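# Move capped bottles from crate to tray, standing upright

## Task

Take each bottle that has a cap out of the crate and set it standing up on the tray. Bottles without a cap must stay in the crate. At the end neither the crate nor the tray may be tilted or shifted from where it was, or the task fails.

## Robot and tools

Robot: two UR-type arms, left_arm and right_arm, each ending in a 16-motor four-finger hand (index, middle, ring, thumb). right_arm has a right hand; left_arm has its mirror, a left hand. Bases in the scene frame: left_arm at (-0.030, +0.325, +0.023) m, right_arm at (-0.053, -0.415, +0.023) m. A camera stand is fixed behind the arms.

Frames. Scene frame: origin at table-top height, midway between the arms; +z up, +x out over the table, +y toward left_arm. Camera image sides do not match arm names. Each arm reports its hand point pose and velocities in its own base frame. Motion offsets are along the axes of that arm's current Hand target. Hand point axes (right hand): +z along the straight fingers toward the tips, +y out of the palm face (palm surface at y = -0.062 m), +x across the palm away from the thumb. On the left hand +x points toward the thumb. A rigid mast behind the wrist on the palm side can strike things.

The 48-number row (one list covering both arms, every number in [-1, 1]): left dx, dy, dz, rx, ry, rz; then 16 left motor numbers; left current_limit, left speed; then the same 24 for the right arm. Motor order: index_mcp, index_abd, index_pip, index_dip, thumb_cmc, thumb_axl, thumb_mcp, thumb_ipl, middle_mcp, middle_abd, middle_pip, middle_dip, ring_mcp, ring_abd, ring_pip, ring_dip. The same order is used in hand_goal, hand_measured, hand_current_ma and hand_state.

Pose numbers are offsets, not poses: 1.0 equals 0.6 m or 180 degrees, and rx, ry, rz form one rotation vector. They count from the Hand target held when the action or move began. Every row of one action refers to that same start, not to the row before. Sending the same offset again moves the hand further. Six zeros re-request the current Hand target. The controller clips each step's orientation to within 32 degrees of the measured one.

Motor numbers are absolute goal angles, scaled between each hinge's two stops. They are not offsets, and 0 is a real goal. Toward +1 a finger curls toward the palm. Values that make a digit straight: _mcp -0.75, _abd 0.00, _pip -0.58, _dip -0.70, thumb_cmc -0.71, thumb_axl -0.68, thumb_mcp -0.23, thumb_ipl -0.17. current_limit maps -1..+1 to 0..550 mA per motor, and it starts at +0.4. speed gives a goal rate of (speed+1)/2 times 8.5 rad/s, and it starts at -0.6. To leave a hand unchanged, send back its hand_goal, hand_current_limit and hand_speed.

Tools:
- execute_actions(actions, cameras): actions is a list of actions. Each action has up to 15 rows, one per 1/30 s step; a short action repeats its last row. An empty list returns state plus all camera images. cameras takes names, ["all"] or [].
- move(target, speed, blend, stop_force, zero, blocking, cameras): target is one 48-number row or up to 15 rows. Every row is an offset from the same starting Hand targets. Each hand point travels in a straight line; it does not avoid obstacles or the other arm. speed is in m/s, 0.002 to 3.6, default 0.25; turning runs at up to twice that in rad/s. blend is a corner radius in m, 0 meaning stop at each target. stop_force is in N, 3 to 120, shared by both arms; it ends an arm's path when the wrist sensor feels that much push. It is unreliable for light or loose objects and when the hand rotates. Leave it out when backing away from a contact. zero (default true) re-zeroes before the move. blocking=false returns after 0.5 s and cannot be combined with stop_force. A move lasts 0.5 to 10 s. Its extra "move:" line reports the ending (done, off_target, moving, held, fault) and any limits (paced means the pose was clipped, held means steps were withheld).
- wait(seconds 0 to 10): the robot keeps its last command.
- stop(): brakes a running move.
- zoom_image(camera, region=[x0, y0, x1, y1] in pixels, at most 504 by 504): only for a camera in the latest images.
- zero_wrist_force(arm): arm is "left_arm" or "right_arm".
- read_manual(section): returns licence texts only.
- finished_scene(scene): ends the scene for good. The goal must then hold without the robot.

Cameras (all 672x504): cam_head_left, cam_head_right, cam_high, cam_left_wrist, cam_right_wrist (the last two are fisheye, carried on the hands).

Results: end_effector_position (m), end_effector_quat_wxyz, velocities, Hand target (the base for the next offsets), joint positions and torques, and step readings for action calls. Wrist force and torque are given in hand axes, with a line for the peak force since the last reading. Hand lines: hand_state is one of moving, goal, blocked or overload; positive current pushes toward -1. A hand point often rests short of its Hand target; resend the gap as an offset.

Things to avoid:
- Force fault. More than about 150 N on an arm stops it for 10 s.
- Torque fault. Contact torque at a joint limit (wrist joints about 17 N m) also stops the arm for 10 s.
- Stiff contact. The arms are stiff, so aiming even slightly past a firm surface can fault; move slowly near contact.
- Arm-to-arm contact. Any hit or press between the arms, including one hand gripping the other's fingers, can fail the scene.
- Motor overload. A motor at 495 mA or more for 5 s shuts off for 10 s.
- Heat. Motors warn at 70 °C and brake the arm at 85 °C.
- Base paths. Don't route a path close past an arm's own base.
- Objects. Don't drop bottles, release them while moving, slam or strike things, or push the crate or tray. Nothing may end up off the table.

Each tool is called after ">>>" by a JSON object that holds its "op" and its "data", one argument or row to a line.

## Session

>>> {"op": "execute_actions", "data": {
  "actions": []
}}

>>> {"op": "zoom_image", "data": {
  "camera": "cam_head_left",
  "region": [260, 150, 460, 330]
}}

>>> {"op": "zoom_image", "data": {
  "camera": "cam_high",
  "region": [250, 140, 500, 360]
}}

>>> {"op": "zoom_image", "data": {
  "camera": "cam_head_right",
  "region": [260, 150, 460, 330]
}}

Scene clock: 0.00 s.
left_arm: end_effector_position=(+0.4562, -0.3757, +0.3717) hand_goal=(-0.754, +0.000, -0.576, -0.696, -0.714, -0.678, -0.226, -0.168, -0.754, +0.000, -0.576, -0.696, -0.754, +0.000, -0.576, -0.696) hand_measured=(-0.754, +0.000, -0.576, -0.696, -0.714, -0.678, -0.226, -0.168, -0.754, +0.000, -0.576, -0.696, -0.754, +0.000, -0.576, -0.696) hand_current_ma=(+0, +0, +0, +0, +0, +0, +0, +0, +0, +0, +0, +0, +0, +0, +0, +0) hand_state=(goal, goal, goal, goal, goal, goal, goal, goal, goal, goal, goal, goal, goal, goal, goal, goal) hand_current_limit=0.40 hand_speed=-0.60 end_effector_quat_wxyz=(+0.005, +0.278, +0.959, -0.055) | right_arm: end_effector_position=(+0.7875, -0.0401, +0.2789) hand_goal=(-0.754, +0.000, -0.576, -0.696, -0.714, -0.678, -0.226, -0.168, -0.754, +0.000, -0.576, -0.696, -0.754, +0.000, -0.576, -0.696) hand_measured=(-0.754, +0.000, -0.576, -0.696, -0.714, -0.678, -0.226, -0.168, -0.754, +0.000, -0.576, -0.696, -0.754, +0.000, -0.576, -0.696) hand_current_ma=(+0, +0, +0, +0, +0, +0, +0, +0, +0, +0, +0, +0, +0, +0, +0, +0) hand_state=(goal, goal, goal, goal, goal, goal, goal, goal, goal, goal, goal, goal, goal, goal, goal, goal) hand_current_limit=0.40 hand_speed=-0.60 end_effector_quat_wxyz=(+0.147, +0.144, +0.977, -0.064)
Joint positions: left_arm=[2.576 -1.831 -1.229 -1.612 1.468 -1.574] | right_arm=[-0.308 -1.104 1.3 -2.079 -1.649 -1.599]
Joint velocities: within noise
Joint torques (N m): no reading
Motor temperatures (°C): left_arm=[39 29 34 42 39 35] | right_arm=[31 33 36 41 38 37]
Wrist force (N): no reading
Wrist torque (N m): no reading
Wrist force, peak (N): no reading
Hand target: left_arm +0.4562, -0.3757, +0.3717; +0.005, +0.278, +0.959, -0.055 | right_arm +0.7875, -0.0401, +0.2789; +0.147, +0.144, +0.977, -0.064

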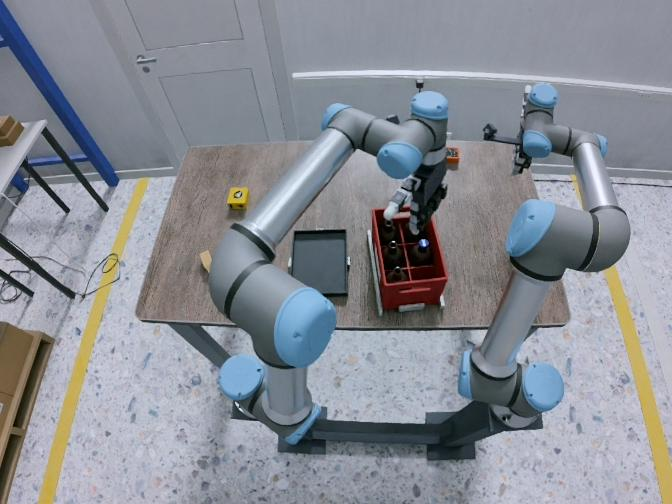

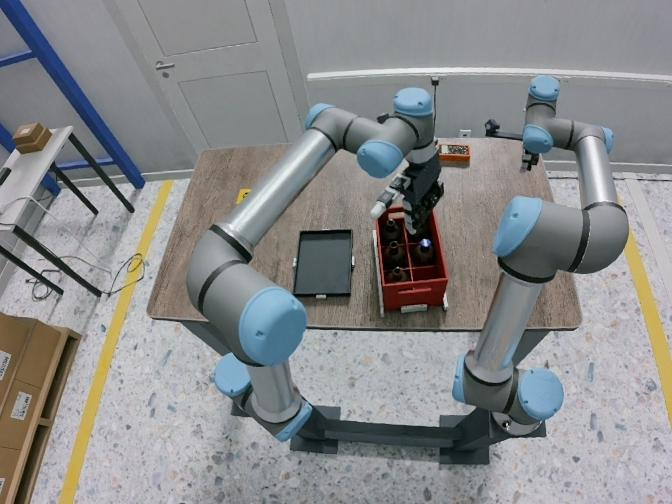

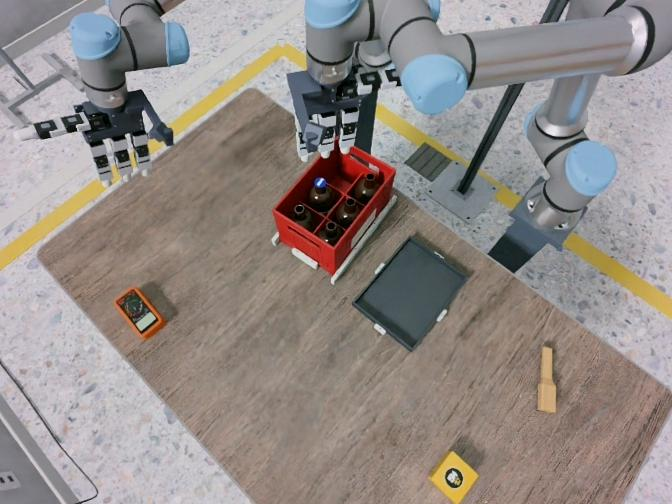

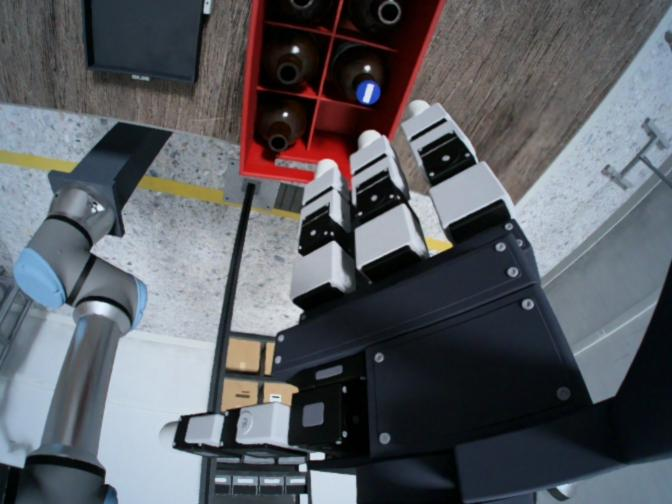

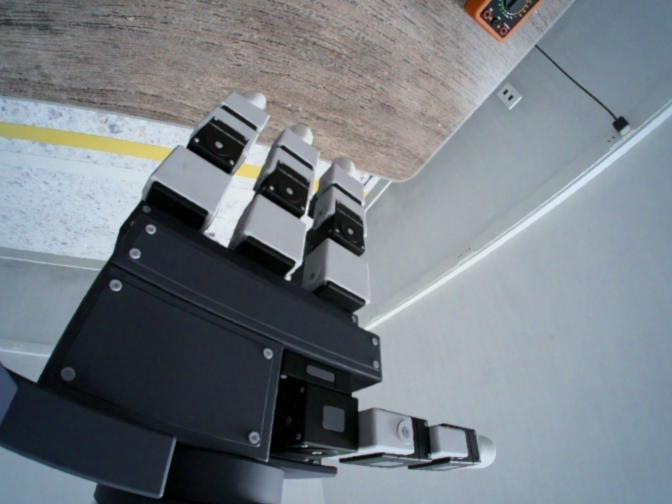

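Scaled by 2.520 from the camera's 672x504 image, which has a finer 960x720 frame.

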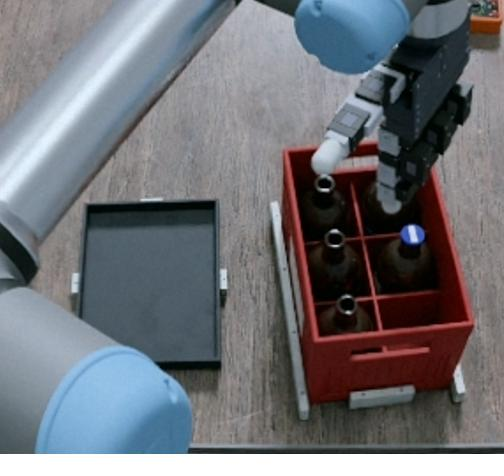

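Scaled by 2.016 from the camera's 672x504 image, which has a finer 960x720 frame.

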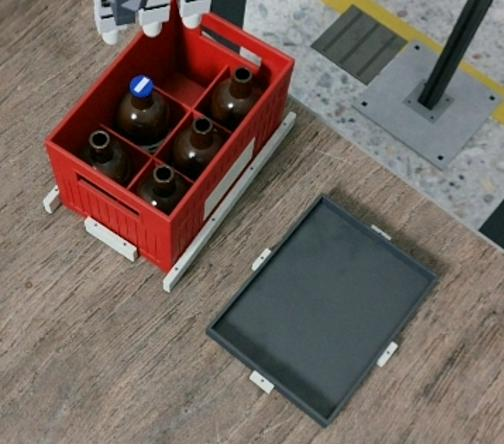

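Scaled by 2.520 from the camera's 672x504 image, which has a finer 960x720 frame.

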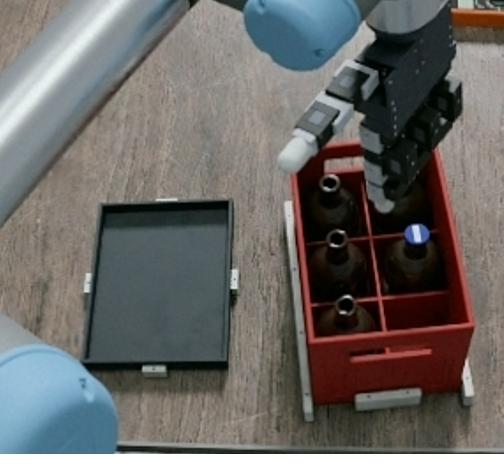

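>>> {"op": "move", "data": {
  "target": [
    [0.4703,0.6253,-0.164,0,0,0,-0.754,0,-0.576,-0.696,-0.714,-0.678,-0.226,-0.168,-0.754,0,-0.576,-0.696,-0.754,0,-0.576,-0.696,0.4,-0.6, 0.5327,0.3503,-0.3095,-0.0033,-0.4785,-0.673,-0.205,0.13,0.153,-0.478,0.671,-0.678,0.056,-0.276,-0.205,-0.13,0.153,-0.478,-0.97,0,0.98,0.609,0.4,-0.4]
  ],
  "speed": 0.4,
  "cameras": ["all"]
}}

>>> {"op": "zoom_image", "data": {
  "camera": "cam_high",
  "region": [250, 140, 410, 290]
}}

>>> {"op": "zoom_image", "data": {
  "camera": "cam_head_left",
  "region": [360, 190, 460, 320]
}}

Scene clock: 8.77 s.
left_arm: end_effector_position=(+0.4203, +0.1002, +0.4195) hand_goal=(-0.754, +0.000, -0.576, -0.696, -0.714, -0.678, -0.226, -0.168, -0.754, +0.000, -0.576, -0.696, -0.754, +0.000, -0.576, -0.696) hand_measured=(-0.754, +0.000, -0.576, -0.696, -0.714, -0.678, -0.224, -0.168, -0.754, +0.000, -0.576, -0.696, -0.754, +0.000, -0.576, -0.696) hand_current_ma=(+0, +0, +0, +0, +0, +0, +0, +0, +0, +0, +0, +0, +0, +0, +0, +0) hand_state=(goal, goal, goal, goal, goal, goal, goal, goal, goal, goal, goal, goal, goal, goal, goal, goal) hand_current_limit=0.40 hand_speed=-0.60 end_effector_quat_wxyz=(+0.005, +0.278, +0.959, -0.055) | right_arm: end_effector_position=(+0.5081, +0.2745, +0.3400) hand_goal=(-0.206, +0.130, +0.152, -0.478, +0.670, -0.678, +0.056, -0.276, -0.206, -0.130, +0.152, -0.478, -0.970, +0.000, +0.980, +0.608) hand_measured=(-0.206, +0.122, +0.146, -0.482, +0.672, -0.678, +0.058, -0.274, -0.204, -0.118, +0.150, -0.480, -0.964, +0.000, +0.976, +0.606) hand_current_ma=(+0, -12, -9, -6, +3, +1, +5, +5, +4, +21, -4, -5, +13, +0, -7, -5) hand_state=(goal, goal, goal, goal, goal, goal, goal, goal, goal, goal, goal, goal, goal, goal, goal, goal) hand_current_limit=0.40 hand_speed=-0.40 end_effector_quat_wxyz=(-0.535, +0.763, -0.295, +0.209)
Joint positions: left_arm=[3.585 -1.325 -1.587 -1.865 1.481 -0.56] | right_arm=[-0.03 -1.58 2.047 -3.103 -0.779 -3.521]
Joint torques (N m): left_arm=[13.42 2.4 27.89 -0.54 -2.8 1.81] | right_arm=[8.65 -31.33 -36.68 0.45 2.51 -1.86]
Wrist force (N): left_arm=[0.2 0.1 -0.1] | right_arm=[0.0 0.5 -0.5]
Wrist torque (N m): left_arm=[-0.03 -0.05 -0.05] | right_arm=[0.32 0.02 0.10]
Wrist force, peak (N): left_arm=[0.6 0.5 -0.5] | right_arm=[0.3 0.6 -1.0]
Hand target: left_arm +0.4203, +0.1003, +0.4195; +0.005, +0.278, +0.959, -0.055 | right_arm +0.5081, +0.2746, +0.3400; -0.535, +0.764, -0.295, +0.209
Off the commanded pose: left_arm 0.000 m, 0 deg | right_arm 0.000 m, 0 deg.
move: done

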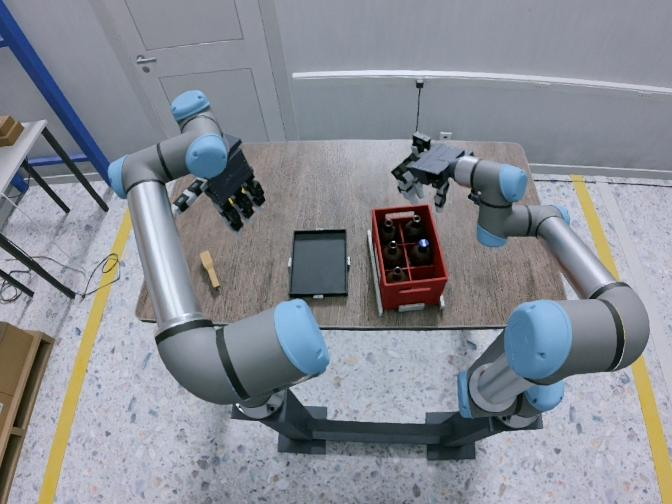

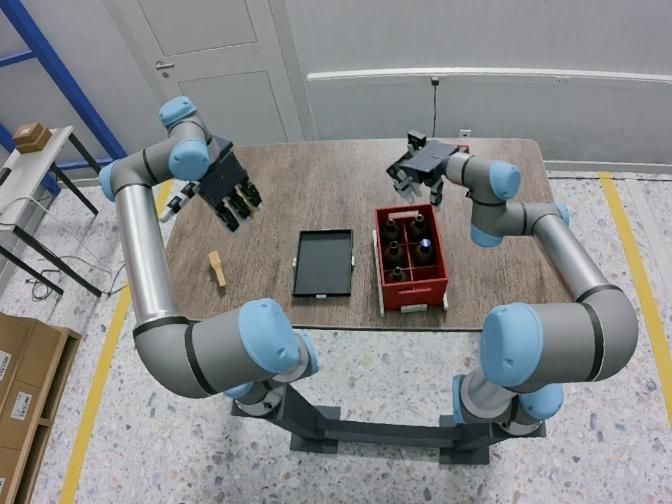

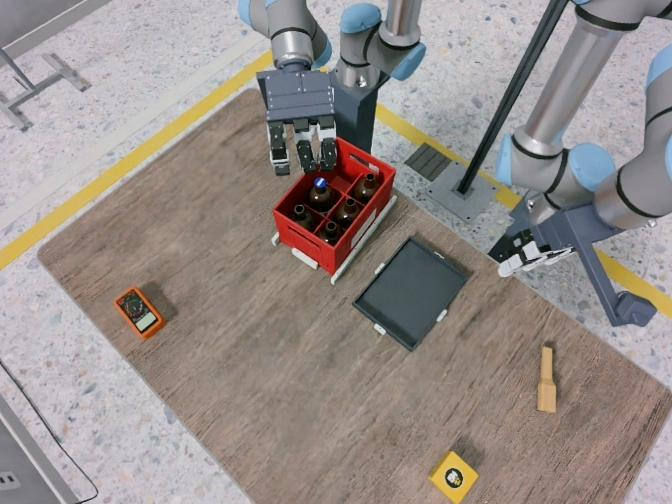

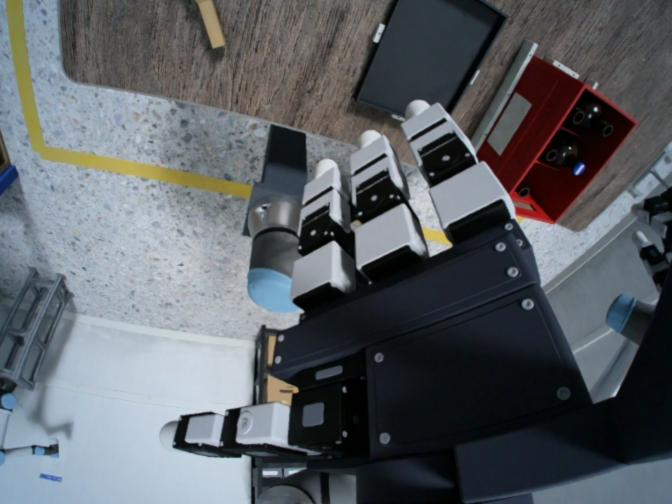

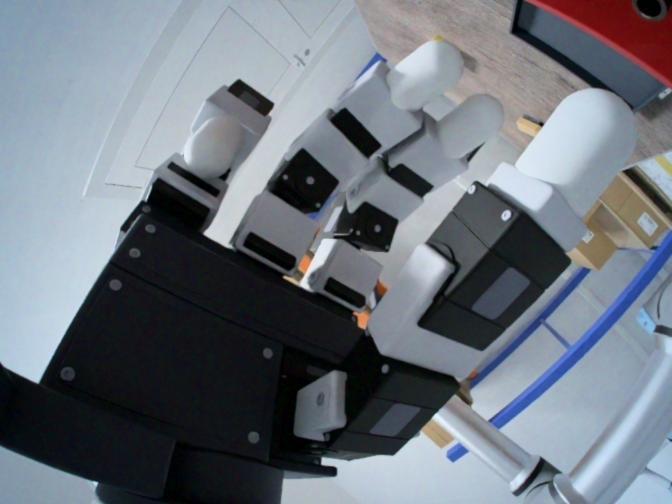

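Scaled by 3.150 from the camera's 672x504 image, which has a finer 960x720 frame.

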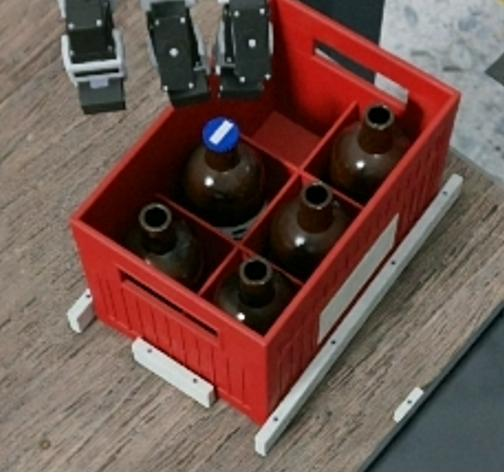

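Scaled by 3.877 from the camera's 672x504 image, which has a finer 960x720 frame.

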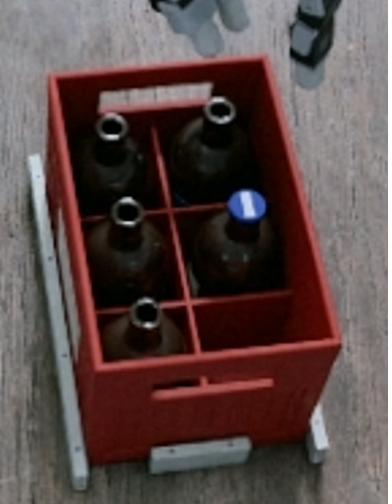

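>>> {"op": "move", "data": {
  "target": [0,0,0,0,0,0,-0.754,0,-0.576,-0.696,-0.714,-0.678,-0.226,-0.168,-0.754,0,-0.576,-0.696,-0.754,0,-0.576,-0.696,0.4,-0.6, 0,0.2136,0.0777,0,0,0,-0.205,0.13,0.153,-0.478,0.671,-0.678,0.056,-0.276,-0.205,-0.13,0.153,-0.478,-0.97,0,0.98,0.609,0.4,-0.4],
  "speed": 0.15,
  "cameras": ["cam_head_left","cam_high","cam_right_wrist"]
}}

>>> {"op": "zoom_image", "data": {
  "camera": "cam_head_left",
  "region": [360, 150, 500, 320]
}}

>>> {"op": "zoom_image", "data": {
  "camera": "cam_right_wrist",
  "region": [470, 0, 672, 150]
}}

Scene clock: 10.93 s.
left_arm: end_effector_position=(+0.4203, +0.1003, +0.4195) hand_goal=(-0.754, +0.000, -0.576, -0.696, -0.714, -0.678, -0.226, -0.168, -0.754, +0.000, -0.576, -0.696, -0.754, +0.000, -0.576, -0.696) hand_measured=(-0.754, +0.000, -0.576, -0.696, -0.714, -0.678, -0.224, -0.168, -0.754, +0.000, -0.576, -0.696, -0.754, +0.000, -0.576, -0.696) hand_current_ma=(+0, +0, +0, +0, +0, +0, +0, +0, +0, +0, +0, +0, +0, +0, +0, +0) hand_state=(goal, goal, goal, goal, goal, goal, goal, goal, goal, goal, goal, goal, goal, goal, goal, goal) hand_current_limit=0.40 hand_speed=-0.60 end_effector_quat_wxyz=(+0.005, +0.278, +0.959, -0.055) | right_arm: end_effector_position=(+0.5086, +0.2743, +0.2037) hand_goal=(-0.206, +0.130, +0.152, -0.478, +0.670, -0.678, +0.056, -0.276, -0.206, -0.130, +0.152, -0.478, -0.970, +0.000, +0.980, +0.608) hand_measured=(-0.206, +0.122, +0.146, -0.482, +0.672, -0.678, +0.058, -0.274, -0.204, -0.120, +0.150, -0.480, -0.964, +0.000, +0.976, +0.606) hand_current_ma=(+0, -12, -9, -6, +3, +1, +5, +5, +5, +20, -3, -5, +13, +0, -7, -5) hand_state=(goal, goal, goal, goal, goal, goal, goal, goal, goal, goal, goal, goal, goal, goal, goal, goal) hand_current_limit=0.40 hand_speed=-0.40 end_effector_quat_wxyz=(-0.535, +0.764, -0.295, +0.209)
Joint positions: left_arm=[3.585 -1.325 -1.587 -1.865 1.481 -0.559] | right_arm=[-0.03 -1.343 2.22 -3.513 -0.779 -3.521]
Joint torques (N m): left_arm=[13.43 2.82 27.67 -0.51 -2.66 1.72] | right_arm=[5.28 -17.49 -3.9 -5.03 2.71 0.84]
Wrist force (N): left_arm=[0.1 -0.2 0.0] | right_arm=[0.2 0.6 -0.5]
Wrist torque (N m): left_arm=[-0.07 -0.03 -0.06] | right_arm=[0.33 -0.02 0.13]
Wrist force, peak (N): left_arm=[0.4 -0.2 -0.1] | right_arm=[0.6 1.2 -0.5]
Hand target: left_arm +0.4203, +0.1003, +0.4195; +0.005, +0.278, +0.959, -0.055 | right_arm +0.5086, +0.2744, +0.2036; -0.535, +0.764, -0.295, +0.209
Off the commanded pose: left_arm 0.000 m, 0 deg | right_arm 0.000 m, 0 deg.
move: done
Images, in order (width x height): cam_head_left 672x504, cam_high 672x504, cam_right_wrist 672x504.

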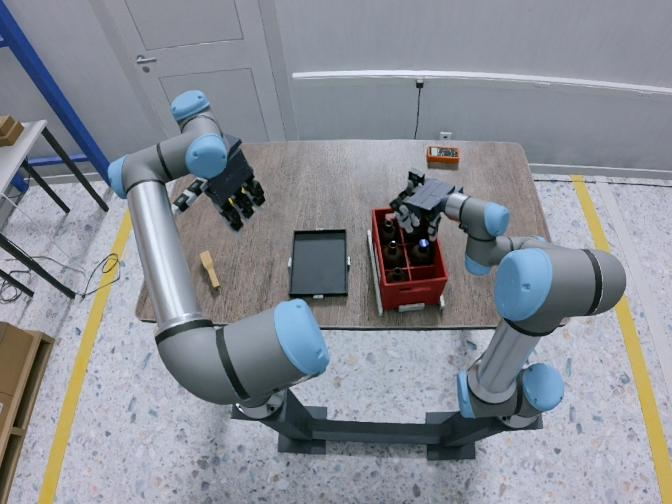

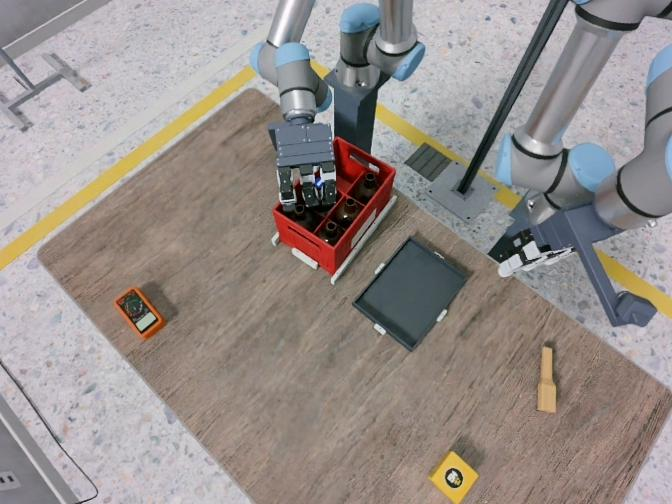

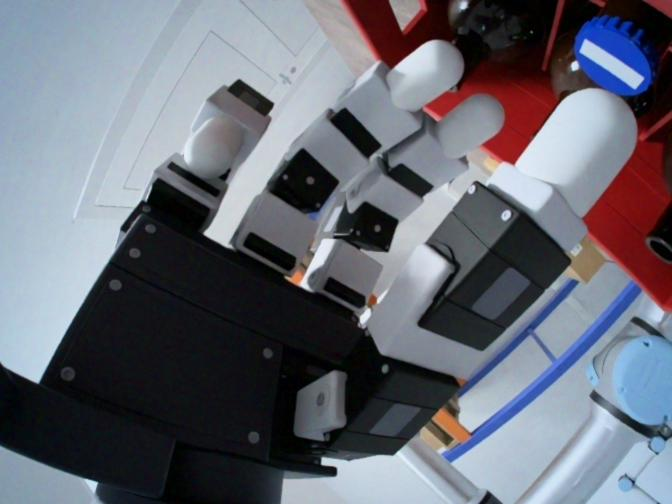

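Scaled by 2.965 from the camera's 672x504 image, which has a finer 960x720 frame.

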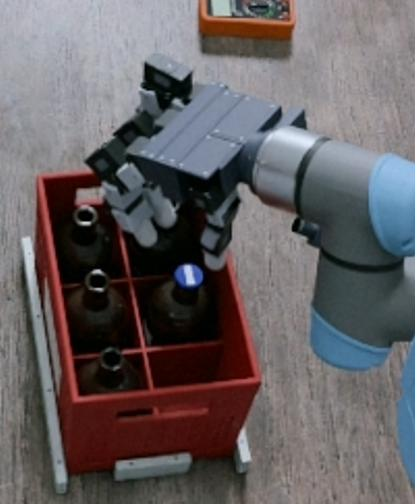

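Scaled by 2.495 from the camera's 672x504 image, which has a finer 960x720 frame.

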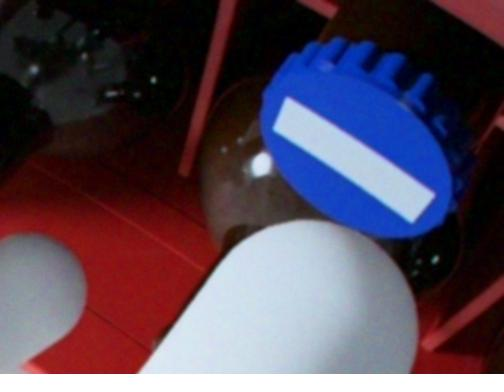

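>>> {"op": "move", "data": {
  "target": [0,0,0,0,0,0,-0.754,0,-0.576,-0.696,-0.714,-0.678,-0.226,-0.168,-0.754,0,-0.576,-0.696,-0.754,0,-0.576,-0.696,0.4,-0.6, -0.0235,0.0042,-0.0116,0,0,0,-0.205,0.13,0.153,-0.478,0.671,-0.678,0.056,-0.276,-0.205,-0.13,0.153,-0.478,-0.97,0,0.98,0.609,0.4,-0.4],
  "speed": 0.1,
  "cameras": ["cam_head_left","cam_right_wrist"]
}}

>>> {"op": "zoom_image", "data": {
  "camera": "cam_head_left",
  "region": [360, 150, 500, 320]
}}

>>> {"op": "zoom_image", "data": {
  "camera": "cam_right_wrist",
  "region": [470, 0, 672, 150]
}}

Scene clock: 12.40 s.
left_arm: end_effector_position=(+0.4203, +0.1003, +0.4195) hand_goal=(-0.754, +0.000, -0.576, -0.696, -0.714, -0.678, -0.226, -0.168, -0.754, +0.000, -0.576, -0.696, -0.754, +0.000, -0.576, -0.696) hand_measured=(-0.754, +0.000, -0.576, -0.696, -0.714, -0.678, -0.224, -0.168, -0.754, +0.000, -0.576, -0.696, -0.754, +0.000, -0.576, -0.696) hand_current_ma=(+0, +0, +0, +0, +0, +0, +0, +0, +0, +0, +0, +0, +0, +0, +0, +0) hand_state=(goal, goal, goal, goal, goal, goal, goal, goal, goal, goal, goal, goal, goal, goal, goal, goal) hand_current_limit=0.40 hand_speed=-0.60 end_effector_quat_wxyz=(+0.005, +0.278, +0.959, -0.055) | right_arm: end_effector_position=(+0.4934, +0.2784, +0.2036) hand_goal=(-0.206, +0.130, +0.152, -0.478, +0.670, -0.678, +0.056, -0.276, -0.206, -0.130, +0.152, -0.478, -0.970, +0.000, +0.980, +0.608) hand_measured=(-0.206, +0.122, +0.146, -0.482, +0.672, -0.678, +0.058, -0.274, -0.204, -0.120, +0.150, -0.480, -0.964, +0.000, +0.976, +0.606) hand_current_ma=(+0, -12, -9, -6, +3, +1, +5, +5, +5, +20, -3, -5, +13, +0, -7, -5) hand_state=(goal, goal, goal, goal, goal, goal, goal, goal, goal, goal, goal, goal, goal, goal, goal, goal) hand_current_limit=0.40 hand_speed=-0.40 end_effector_quat_wxyz=(-0.535, +0.764, -0.295, +0.209) end_effector_velocity=(-0.002, +0.001, -0.001) end_effector_angular_velocity=(+0.000, +0.003, +0.000)
Joint positions: left_arm=[3.585 -1.325 -1.587 -1.865 1.481 -0.559] | right_arm=[-0.021 -1.368 2.256 -3.529 -0.787 -3.515]
Joint velocities: left_arm=[within noise] | right_arm=[0.002 -0.002 0.005 -0.001 -0.001 0.001]
Joint torques (N m): left_arm=[15.32 1.58 28.59 -0.63 -2.88 1.8] | right_arm=[9.34 -35.71 -1.2 -5.48 -1.08 1.19]
Wrist force (N): left_arm=[0.3 0.1 0.1] | right_arm=[0.3 0.3 -0.7]
Wrist torque (N m): left_arm=[-0.04 -0.06 -0.05] | right_arm=[0.32 -0.02 0.12]
Wrist force, peak (N): left_arm=[0.4 0.2 0.0] | right_arm=[0.8 0.8 -0.1]
Hand target: left_arm +0.4203, +0.1003, +0.4195; +0.005, +0.278, +0.959, -0.055 | right_arm +0.4932, +0.2784, +0.2036; -0.535, +0.764, -0.295, +0.209
Off the commanded pose: left_arm 0.000 m, 0 deg | right_arm 0.000 m, 0 deg.
move: done
Images, in order (width x height): cam_head_left 672x504, cam_right_wrist 672x504.

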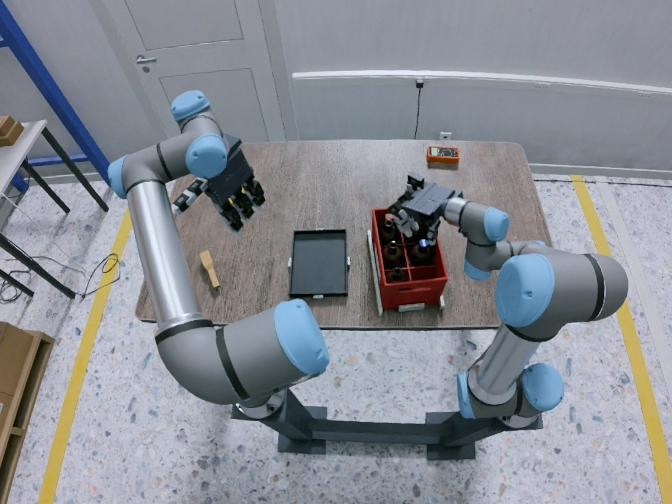

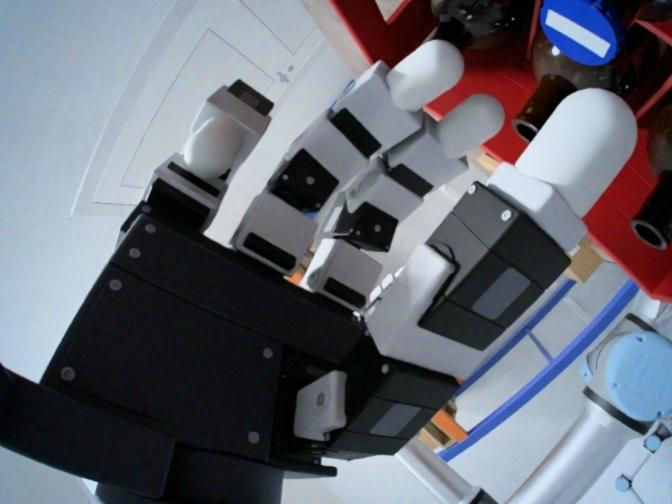

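Scaled by 2.965 from the camera's 672x504 image, which has a finer 960x720 frame.

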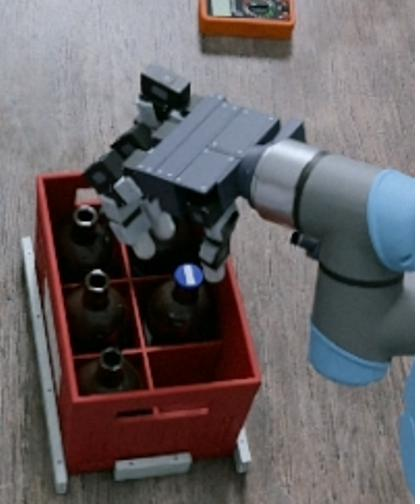

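Scaled by 2.495 from the camera's 672x504 image, which has a finer 960x720 frame.

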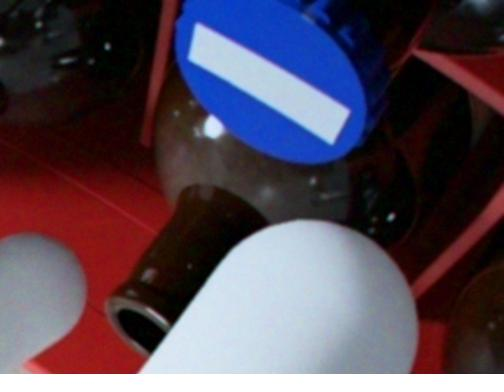

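>>> {"op": "move", "data": {
  "target": [0,0,0,0,0,0,-0.754,0,-0.576,-0.696,-0.714,-0.678,-0.226,-0.168,-0.754,0,-0.576,-0.696,-0.754,0,-0.576,-0.696,0.4,-0.6, -0.0004,0.0935,0.0333,0,0,0,-0.205,0.13,0.153,-0.478,0.671,-0.678,0.056,-0.276,-0.205,-0.13,0.153,-0.478,-0.97,0,0.98,0.609,0.4,-0.4],
  "speed": 0.04,
  "stop_force": 6,
  "cameras": ["cam_head_left","cam_right_wrist"]
}}

>>> {"op": "zoom_image", "data": {
  "camera": "cam_head_left",
  "region": [360, 150, 500, 320]
}}

Scene clock: 15.53 s.
left_arm: end_effector_position=(+0.4203, +0.1003, +0.4195) hand_goal=(-0.754, +0.000, -0.576, -0.696, -0.714, -0.678, -0.226, -0.168, -0.754, +0.000, -0.576, -0.696, -0.754, +0.000, -0.576, -0.696) hand_measured=(-0.754, +0.000, -0.576, -0.696, -0.714, -0.678, -0.224, -0.168, -0.754, +0.000, -0.576, -0.696, -0.754, +0.000, -0.576, -0.696) hand_current_ma=(+0, +0, +0, +0, +0, +0, +0, +0, +0, +0, +0, +0, +0, +0, +0, +0) hand_state=(goal, goal, goal, goal, goal, goal, goal, goal, goal, goal, goal, goal, goal, goal, goal, goal) hand_current_limit=0.40 hand_speed=-0.60 end_effector_quat_wxyz=(+0.005, +0.278, +0.959, -0.055) | right_arm: end_effector_position=(+0.4930, +0.2782, +0.1440) hand_goal=(-0.206, +0.130, +0.152, -0.478, +0.670, -0.678, +0.056, -0.276, -0.206, -0.130, +0.152, -0.478, -0.970, +0.000, +0.980, +0.608) hand_measured=(-0.206, +0.122, +0.146, -0.482, +0.672, -0.678, +0.058, -0.274, -0.204, -0.120, +0.150, -0.480, -0.964, +0.000, +0.976, +0.606) hand_current_ma=(+0, -12, -9, -6, +3, +1, +5, +5, +5, +20, -3, -5, +13, +0, -7, -5) hand_state=(goal, goal, goal, goal, goal, goal, goal, goal, goal, goal, goal, goal, goal, goal, goal, goal) hand_current_limit=0.40 hand_speed=-0.40 end_effector_quat_wxyz=(-0.535, +0.764, -0.295, +0.209)
Joint positions: left_arm=[3.585 -1.325 -1.587 -1.865 1.481 -0.559] | right_arm=[-0.021 -1.215 2.296 -3.721 -0.786 -3.515]
Joint torques (N m): left_arm=[15.49 1.9 28.32 -0.48 -2.75 1.68] | right_arm=[-8.87 -18.57 1.64 -5.16 2.9 1.09]
Wrist force (N): left_arm=[0.2 0.2 -0.1] | right_arm=[0.0 0.6 -0.5]
Wrist torque (N m): left_arm=[-0.01 -0.06 -0.05] | right_arm=[0.32 0.01 0.11]
Wrist force, peak (N): left_arm=[0.4 0.1 0.3] | right_arm=[0.0 0.9 -1.0]
Hand target: left_arm +0.4203, +0.1003, +0.4195; +0.005, +0.278, +0.959, -0.055 | right_arm +0.4930, +0.2782, +0.1440; -0.535, +0.764, -0.295, +0.209
Off the commanded pose: left_arm 0.000 m, 0 deg | right_arm 0.000 m, 0 deg.
move: done
Images, in order (width x height): cam_head_left 672x504, cam_right_wrist 672x504.

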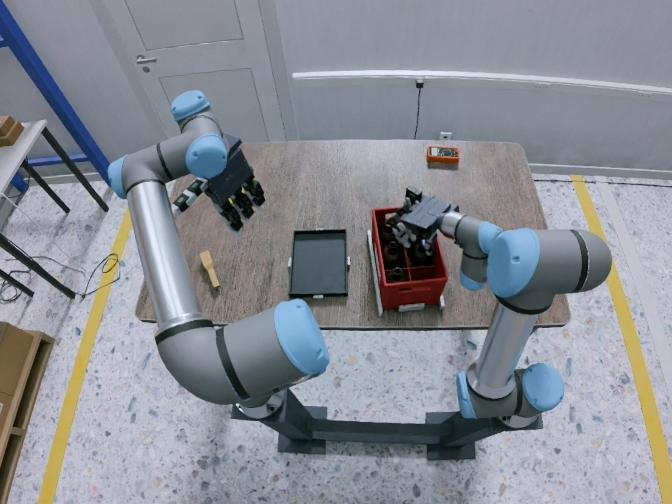

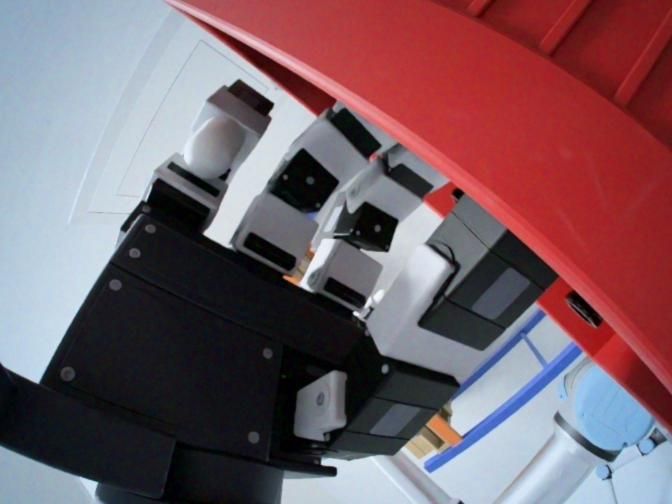

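Scaled by 2.965 from the camera's 672x504 image, which has a finer 960x720 frame.

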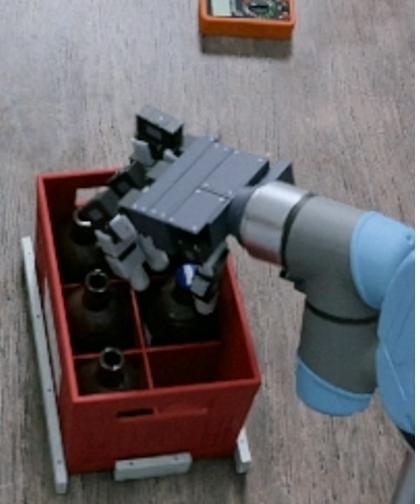

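>>> {"op": "move", "data": {
  "target": [
    [0,0,0,0,0,0,-0.754,0,-0.576,-0.696,-0.714,-0.678,-0.226,-0.168,-0.754,0,-0.576,-0.696,-0.754,0,-0.576,-0.696,0.4,-0.6, 0,0,0,0,0,0,0.04,0.13,0.153,-0.478,0.671,-0.678,0.056,-0.276,0.04,-0.13,0.153,-0.478,-0.97,0,0.98,0.609,0.2,-0.88],
    [0,0,0,0,0,0,-0.754,0,-0.576,-0.696,-0.714,-0.678,-0.226,-0.168,-0.754,0,-0.576,-0.696,-0.754,0,-0.576,-0.696,0.4,-0.6, 0,0,0,0,0,0,0.07,0.13,0.2,-0.44,0.671,-0.678,0.03,0.38,0.07,-0.13,0.2,-0.44,-0.97,0,0.98,0.609,0.5,-0.88]
  ],
  "speed": 0.02,
  "cameras": ["cam_head_left"]
}}

>>> {"op": "zoom_image", "data": {
  "camera": "cam_head_left",
  "region": [360, 150, 500, 320]
}}

Scene clock: 18.67 s.
left_arm: end_effector_position=(+0.4203, +0.1003, +0.4195) hand_goal=(-0.754, +0.000, -0.576, -0.696, -0.714, -0.678, -0.226, -0.168, -0.754, +0.000, -0.576, -0.696, -0.754, +0.000, -0.576, -0.696) hand_measured=(-0.754, +0.000, -0.576, -0.696, -0.714, -0.678, -0.224, -0.168, -0.754, +0.000, -0.576, -0.696, -0.754, +0.000, -0.576, -0.696) hand_current_ma=(+0, +0, +0, +0, +0, +0, +0, +0, +0, +0, +0, +0, +0, +0, +0, +0) hand_state=(goal, goal, goal, goal, goal, goal, goal, goal, goal, goal, goal, goal, goal, goal, goal, goal) hand_current_limit=0.40 hand_speed=-0.60 end_effector_quat_wxyz=(+0.005, +0.278, +0.959, -0.055) | right_arm: end_effector_position=(+0.4930, +0.2782, +0.1440) hand_goal=(+0.070, +0.130, +0.200, -0.440, +0.670, -0.678, +0.030, +0.380, +0.070, -0.130, +0.200, -0.440, -0.970, +0.000, +0.980, +0.608) hand_measured=(+0.040, +0.118, +0.172, -0.456, +0.666, -0.678, -0.048, -0.044, +0.002, -0.120, +0.146, -0.472, -0.964, +0.000, +0.976, +0.606) hand_current_ma=(-91, -25, -75, -39, -7, +1, -378, -412, -249, +19, -174, -89, +13, +0, -7, -5) hand_state=(blocked, goal, blocked, goal, goal, goal, blocked, blocked, blocked, goal, blocked, blocked, goal, goal, goal, goal) hand_current_limit=0.50 hand_speed=-0.88 end_effector_quat_wxyz=(-0.535, +0.764, -0.295, +0.209)
Joint positions: left_arm=[3.585 -1.325 -1.587 -1.865 1.481 -0.559] | right_arm=[-0.021 -1.215 2.296 -3.721 -0.786 -3.515]
Joint torques (N m): left_arm=[14.71 2.32 28.11 -0.54 -2.9 1.66] | right_arm=[-8.58 -22.3 -1.42 -3.67 1.97 0.87]
Wrist force (N): left_arm=[0.4 0.1 -0.1] | right_arm=[0.2 3.5 0.8]
Wrist torque (N m): left_arm=[-0.03 -0.07 -0.04] | right_arm=[0.58 -0.03 0.13]
Wrist force, peak (N): left_arm=[0.5 0.1 0.0] | right_arm=[-0.1 4.1 0.7]
Hand target: left_arm +0.4203, +0.1003, +0.4195; +0.005, +0.278, +0.959, -0.055 | right_arm +0.4930, +0.2782, +0.1440; -0.535, +0.764, -0.295, +0.209
Off the commanded pose: left_arm 0.000 m, 0 deg | right_arm 0.000 m, 0 deg.
move: done
Images, in order (width x height): cam_head_left 672x504.

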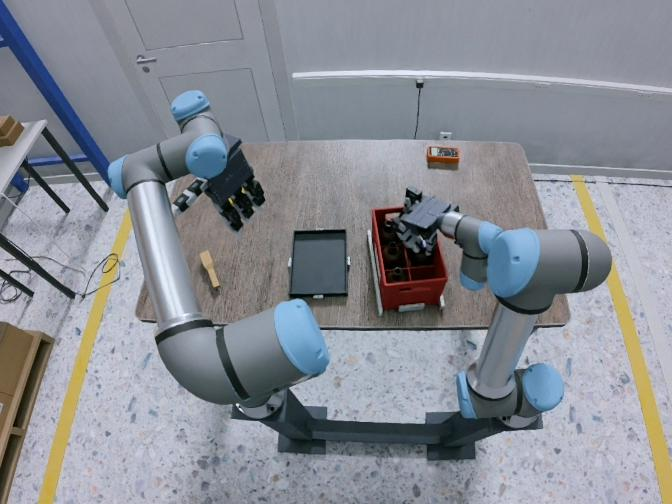

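Scaled by 2.965 from the camera's 672x504 image, which has a finer 960x720 frame.

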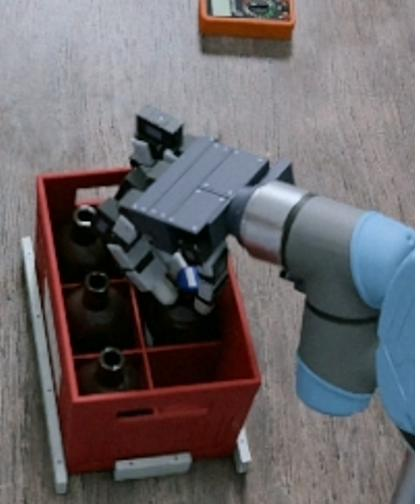

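>>> {"op": "move", "data": {
  "target": [
    [0,0,0,0,0,0,-0.754,0,-0.576,-0.696,-0.714,-0.678,-0.226,-0.168,-0.754,0,-0.576,-0.696,-0.754,0,-0.576,-0.696,0.4,-0.6, 0,0,0,0,0,0,-0.05,0.13,0.153,-0.478,0.671,-0.678,0.03,-0.2,-0.05,-0.13,0.153,-0.478,-0.97,0,0.98,0.609,0.3,-0.82],
    [0,0,0,0,0,0,-0.754,0,-0.576,-0.696,-0.714,-0.678,-0.226,-0.168,-0.754,0,-0.576,-0.696,-0.754,0,-0.576,-0.696,0.4,-0.6, 0.005,0,0,0,0,0,0.04,0.13,0.153,-0.478,0.671,-0.678,0.03,-0.2,0.04,-0.13,0.153,-0.478,-0.97,0,0.98,0.609,0.2,-0.88]
  ],
  "speed": 0.02,
  "cameras": []
}}

>>> {"op": "move", "data": {
  "target": [0,0,0,0,0,0,-0.754,0,-0.576,-0.696,-0.714,-0.678,-0.226,-0.168,-0.754,0,-0.576,-0.696,-0.754,0,-0.576,-0.696,0.4,-0.6, 0,0,0,0,0,0,0.07,0.13,0.2,-0.44,0.671,-0.678,0.03,0.38,0.07,-0.13,0.2,-0.44,-0.97,0,0.98,0.609,0.5,-0.86],
  "speed": 0.02,
  "cameras": ["cam_head_left"]
}}

>>> {"op": "zoom_image", "data": {
  "camera": "cam_head_left",
  "region": [360, 150, 500, 320]
}}

Scene clock: 21.20 s.
left_arm: end_effector_position=(+0.4203, +0.1003, +0.4195) hand_goal=(-0.754, +0.000, -0.576, -0.696, -0.714, -0.678, -0.226, -0.168, -0.754, +0.000, -0.576, -0.696, -0.754, +0.000, -0.576, -0.696) hand_measured=(-0.754, +0.000, -0.576, -0.696, -0.714, -0.678, -0.224, -0.168, -0.754, +0.000, -0.576, -0.696, -0.754, +0.000, -0.576, -0.696) hand_current_ma=(+0, +0, +0, +0, +0, +0, +0, +0, +0, +0, +0, +0, +0, +0, +0, +0) hand_state=(goal, goal, goal, goal, goal, goal, goal, goal, goal, goal, goal, goal, goal, goal, goal, goal) hand_current_limit=0.40 hand_speed=-0.60 end_effector_quat_wxyz=(+0.005, +0.278, +0.959, -0.055) | right_arm: end_effector_position=(+0.4952, +0.2762, +0.1441) hand_goal=(+0.040, +0.130, +0.152, -0.478, +0.670, -0.678, +0.030, -0.200, +0.040, -0.130, +0.152, -0.478, -0.970, +0.000, +0.980, +0.608) hand_measured=(+0.016, +0.124, +0.150, -0.476, +0.662, -0.678, +0.018, -0.202, +0.012, -0.120, +0.144, -0.480, -0.964, +0.000, +0.976, +0.606) hand_current_ma=(-72, -9, -2, +2, -16, -1, -36, -4, -85, +16, -15, -2, +13, +0, -7, -5) hand_state=(blocked, goal, goal, goal, goal, goal, goal, goal, blocked, goal, goal, goal, goal, goal, goal, goal) hand_current_limit=0.20 hand_speed=-0.88 end_effector_quat_wxyz=(-0.535, +0.764, -0.295, +0.209)
Joint positions: left_arm=[3.585 -1.325 -1.587 -1.865 1.481 -0.559] | right_arm=[-0.026 -1.213 2.292 -3.716 -0.782 -3.519]
Joint torques (N m): left_arm=[13.82 2.59 26.74 -0.3 -2.65 1.61] | right_arm=[-9.95 -19.11 -28.71 0.42 2.56 -0.55]
Wrist force (N): left_arm=[0.2 0.2 -0.1] | right_arm=[-0.5 -0.1 -0.1]
Wrist torque (N m): left_arm=[0.00 -0.05 -0.06] | right_arm=[0.41 0.03 0.15]
Wrist force, peak (N): left_arm=[0.5 0.1 0.0] | right_arm=[0.0 4.1 0.6]
Hand target: left_arm +0.4203, +0.1003, +0.4195; +0.005, +0.278, +0.959, -0.055 | right_arm +0.4952, +0.2762, +0.1441; -0.535, +0.764, -0.295, +0.209
Off the commanded pose: left_arm 0.000 m, 0 deg | right_arm 0.000 m, 0 deg.
move: done
No camera images: "cameras" was empty.

Scene clock: 22.10 s.
left_arm: end_effector_position=(+0.4203, +0.1003, +0.4195) hand_goal=(-0.754, +0.000, -0.576, -0.696, -0.714, -0.678, -0.226, -0.168, -0.754, +0.000, -0.576, -0.696, -0.754, +0.000, -0.576, -0.696) hand_measured=(-0.754, +0.000, -0.576, -0.696, -0.714, -0.678, -0.224, -0.168, -0.754, +0.000, -0.576, -0.696, -0.754, +0.000, -0.576, -0.696) hand_current_ma=(+0, +0, +0, +0, +0, +0, +0, +0, +0, +0, +0, +0, +0, +0, +0, +0) hand_state=(goal, goal, goal, goal, goal, goal, goal, goal, goal, goal, goal, goal, goal, goal, goal, goal) hand_current_limit=0.40 hand_speed=-0.60 end_effector_quat_wxyz=(+0.005, +0.278, +0.959, -0.055) | right_arm: end_effector_position=(+0.4952, +0.2762, +0.1440) hand_goal=(+0.070, +0.130, +0.200, -0.440, +0.670, -0.678, +0.030, +0.380, +0.070, -0.130, +0.200, -0.440, -0.970, +0.000, +0.980, +0.608) hand_measured=(+0.016, +0.120, +0.160, -0.464, +0.662, -0.678, -0.048, -0.050, +0.014, -0.120, +0.150, -0.470, -0.964, +0.000, +0.976, +0.606) hand_current_ma=(-184, -16, -122, -62, -16, -1, -376, -412, -196, +18, -160, -82, +13, +0, -7, -5) hand_state=(blocked, goal, blocked, blocked, goal, goal, blocked, blocked, blocked, goal, blocked, blocked, goal, goal, goal, goal) hand_current_limit=0.50 hand_speed=-0.86 end_effector_quat_wxyz=(-0.535, +0.764, -0.295, +0.209)
Joint positions: left_arm=[3.585 -1.325 -1.587 -1.865 1.481 -0.559] | right_arm=[-0.026 -1.213 2.292 -3.716 -0.782 -3.519]
Joint torques (N m): left_arm=[13.59 2.35 27.13 -0.37 -2.78 1.66] | right_arm=[-8.88 -24.06 -26.01 -0.65 2.55 -0.71]
Wrist force (N): left_arm=[0.3 0.0 -0.2] | right_arm=[0.2 3.6 0.1]
Wrist torque (N m): left_arm=[-0.03 -0.07 -0.05] | right_arm=[0.56 -0.01 0.13]
Wrist force, peak (N): left_arm=[0.4 0.1 -0.1] | right_arm=[-0.2 4.2 0.7]
Hand target: left_arm +0.4203, +0.1003, +0.4195; +0.005, +0.278, +0.959, -0.055 | right_arm +0.4952, +0.2762, +0.1441; -0.535, +0.764, -0.295, +0.209
Off the commanded pose: left_arm 0.000 m, 0 deg | right_arm 0.000 m, 0 deg.
move: done
Images, in order (width x height): cam_head_left 672x504.

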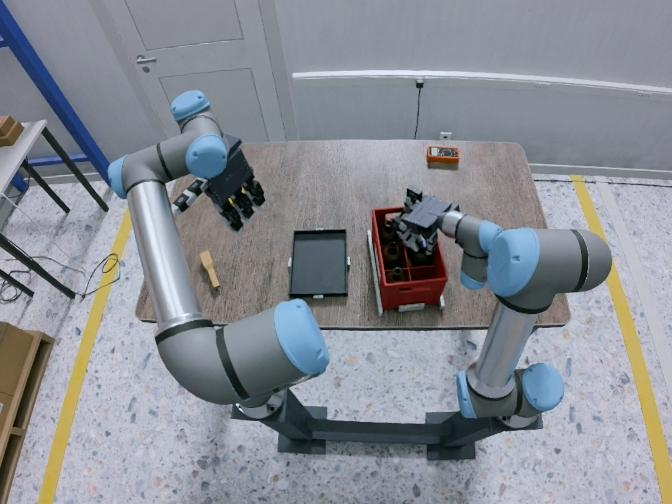

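Scaled by 2.965 from the camera's 672x504 image, which has a finer 960x720 frame.

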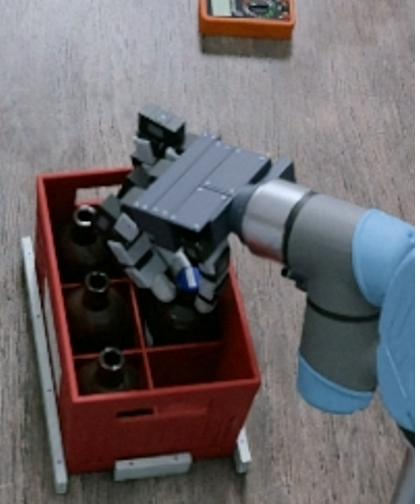

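>>> {"op": "move", "data": {
  "target": [
    [0,0,0,0,0,0,-0.754,0,-0.576,-0.696,-0.714,-0.678,-0.226,-0.168,-0.754,0,-0.576,-0.696,-0.754,0,-0.576,-0.696,0.4,-0.6, 0,-0.0313,-0.0114,0,0,0,0.07,0.13,0.2,-0.44,0.671,-0.678,0.03,0.38,0.07,-0.13,0.2,-0.44,-0.97,0,0.98,0.609,0.5,-0.88],
    [0,0,0,0,0,0,-0.754,0,-0.576,-0.696,-0.714,-0.678,-0.226,-0.168,-0.754,0,-0.576,-0.696,-0.754,0,-0.576,-0.696,0.4,-0.6, 0,-0.3054,-0.1112,0,0,0,0.07,0.13,0.2,-0.44,0.671,-0.678,0.03,0.38,0.07,-0.13,0.2,-0.44,-0.97,0,0.98,0.609,0.5,-0.88]
  ],
  "speed": [0.03,0.1],
  "blend": [0.005,0],
  "cameras": ["cam_head_left","cam_high"]
}}

>>> {"op": "zoom_image", "data": {
  "camera": "cam_head_left",
  "region": [260, 120, 500, 320]
}}

>>> {"op": "zoom_image", "data": {
  "camera": "cam_high",
  "region": [240, 40, 460, 290]
}}

Scene clock: 25.57 s.
left_arm: end_effector_position=(+0.4203, +0.1003, +0.4195) hand_goal=(-0.754, +0.000, -0.576, -0.696, -0.714, -0.678, -0.226, -0.168, -0.754, +0.000, -0.576, -0.696, -0.754, +0.000, -0.576, -0.696) hand_measured=(-0.754, +0.000, -0.576, -0.696, -0.714, -0.678, -0.224, -0.168, -0.754, +0.000, -0.576, -0.696, -0.754, +0.000, -0.576, -0.696) hand_current_ma=(+0, +0, +0, +0, +0, +0, +0, +0, +0, +0, +0, +0, +0, +0, +0, +0) hand_state=(goal, goal, goal, goal, goal, goal, goal, goal, goal, goal, goal, goal, goal, goal, goal, goal) hand_current_limit=0.40 hand_speed=-0.60 end_effector_quat_wxyz=(+0.005, +0.278, +0.959, -0.055) | right_arm: end_effector_position=(+0.4944, +0.2764, +0.3390) hand_goal=(+0.070, +0.130, +0.200, -0.440, +0.670, -0.678, +0.030, +0.380, +0.070, -0.130, +0.200, -0.440, -0.970, +0.000, +0.980, +0.608) hand_measured=(+0.014, +0.102, +0.160, -0.464, +0.658, -0.680, -0.048, -0.022, +0.014, -0.098, +0.150, -0.470, -0.964, +0.000, +0.976, +0.606) hand_current_ma=(-197, -65, -122, -62, -29, -5, -379, -413, -199, +78, -160, -82, +13, +0, -7, -5) hand_state=(blocked, blocked, blocked, blocked, goal, goal, blocked, blocked, blocked, blocked, blocked, blocked, goal, goal, goal, goal) hand_current_limit=0.50 hand_speed=-0.88 end_effector_quat_wxyz=(-0.535, +0.764, -0.295, +0.209)
Joint positions: left_arm=[3.585 -1.325 -1.587 -1.865 1.481 -0.559] | right_arm=[-0.026 -1.61 2.079 -3.107 -0.782 -3.518]
Joint torques (N m): left_arm=[14.3 1.97 27.73 -0.31 -2.71 1.44] | right_arm=[9.58 -32.72 -38.31 -0.22 -0.67 -0.77]
Wrist force (N): left_arm=[0.1 0.1 0.0] | right_arm=[0.1 5.9 1.1]
Wrist torque (N m): left_arm=[-0.03 -0.04 -0.06] | right_arm=[0.66 0.01 0.12]
Wrist force, peak (N): left_arm=[0.4 0.2 -0.3] | right_arm=[0.2 7.0 1.4]
Hand target: left_arm +0.4203, +0.1003, +0.4195; +0.005, +0.278, +0.959, -0.055 | right_arm +0.4944, +0.2764, +0.3391; -0.535, +0.764, -0.295, +0.209
Off the commanded pose: left_arm 0.000 m, 0 deg | right_arm 0.000 m, 0 deg.
move: done
Images, in order (width x height): cam_head_left 672x504, cam_high 672x504.

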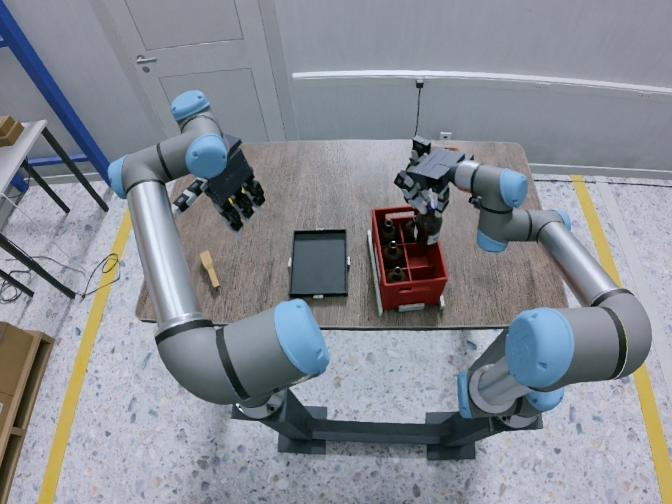

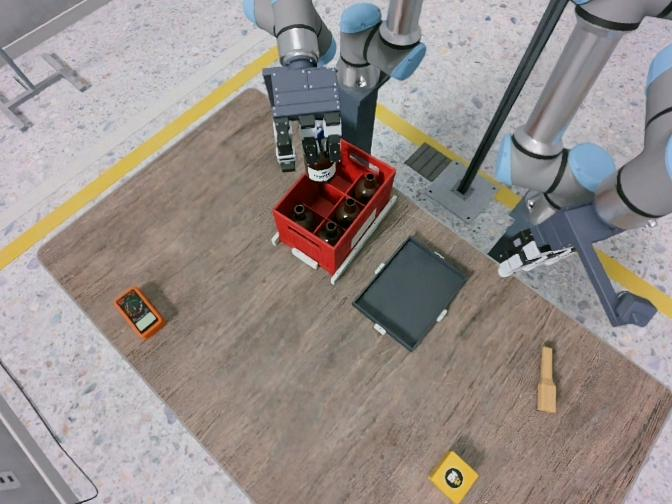

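Scaled by 2.100 from the camera's 672x504 image, which has a finer 960x720 frame.

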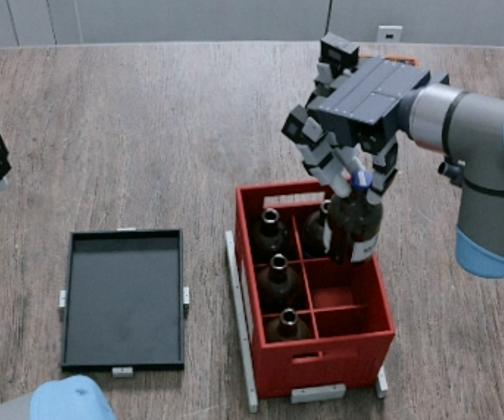

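Scaled by 2.016 from the camera's 672x504 image, which has a finer 960x720 frame.

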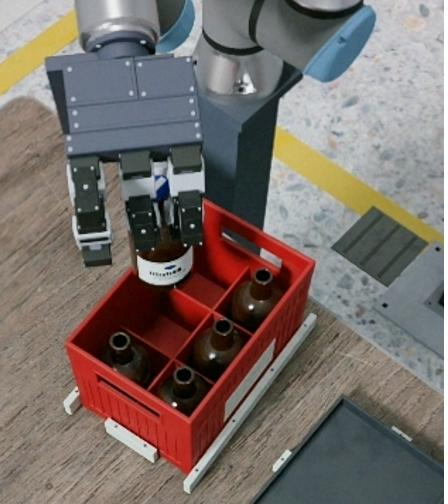

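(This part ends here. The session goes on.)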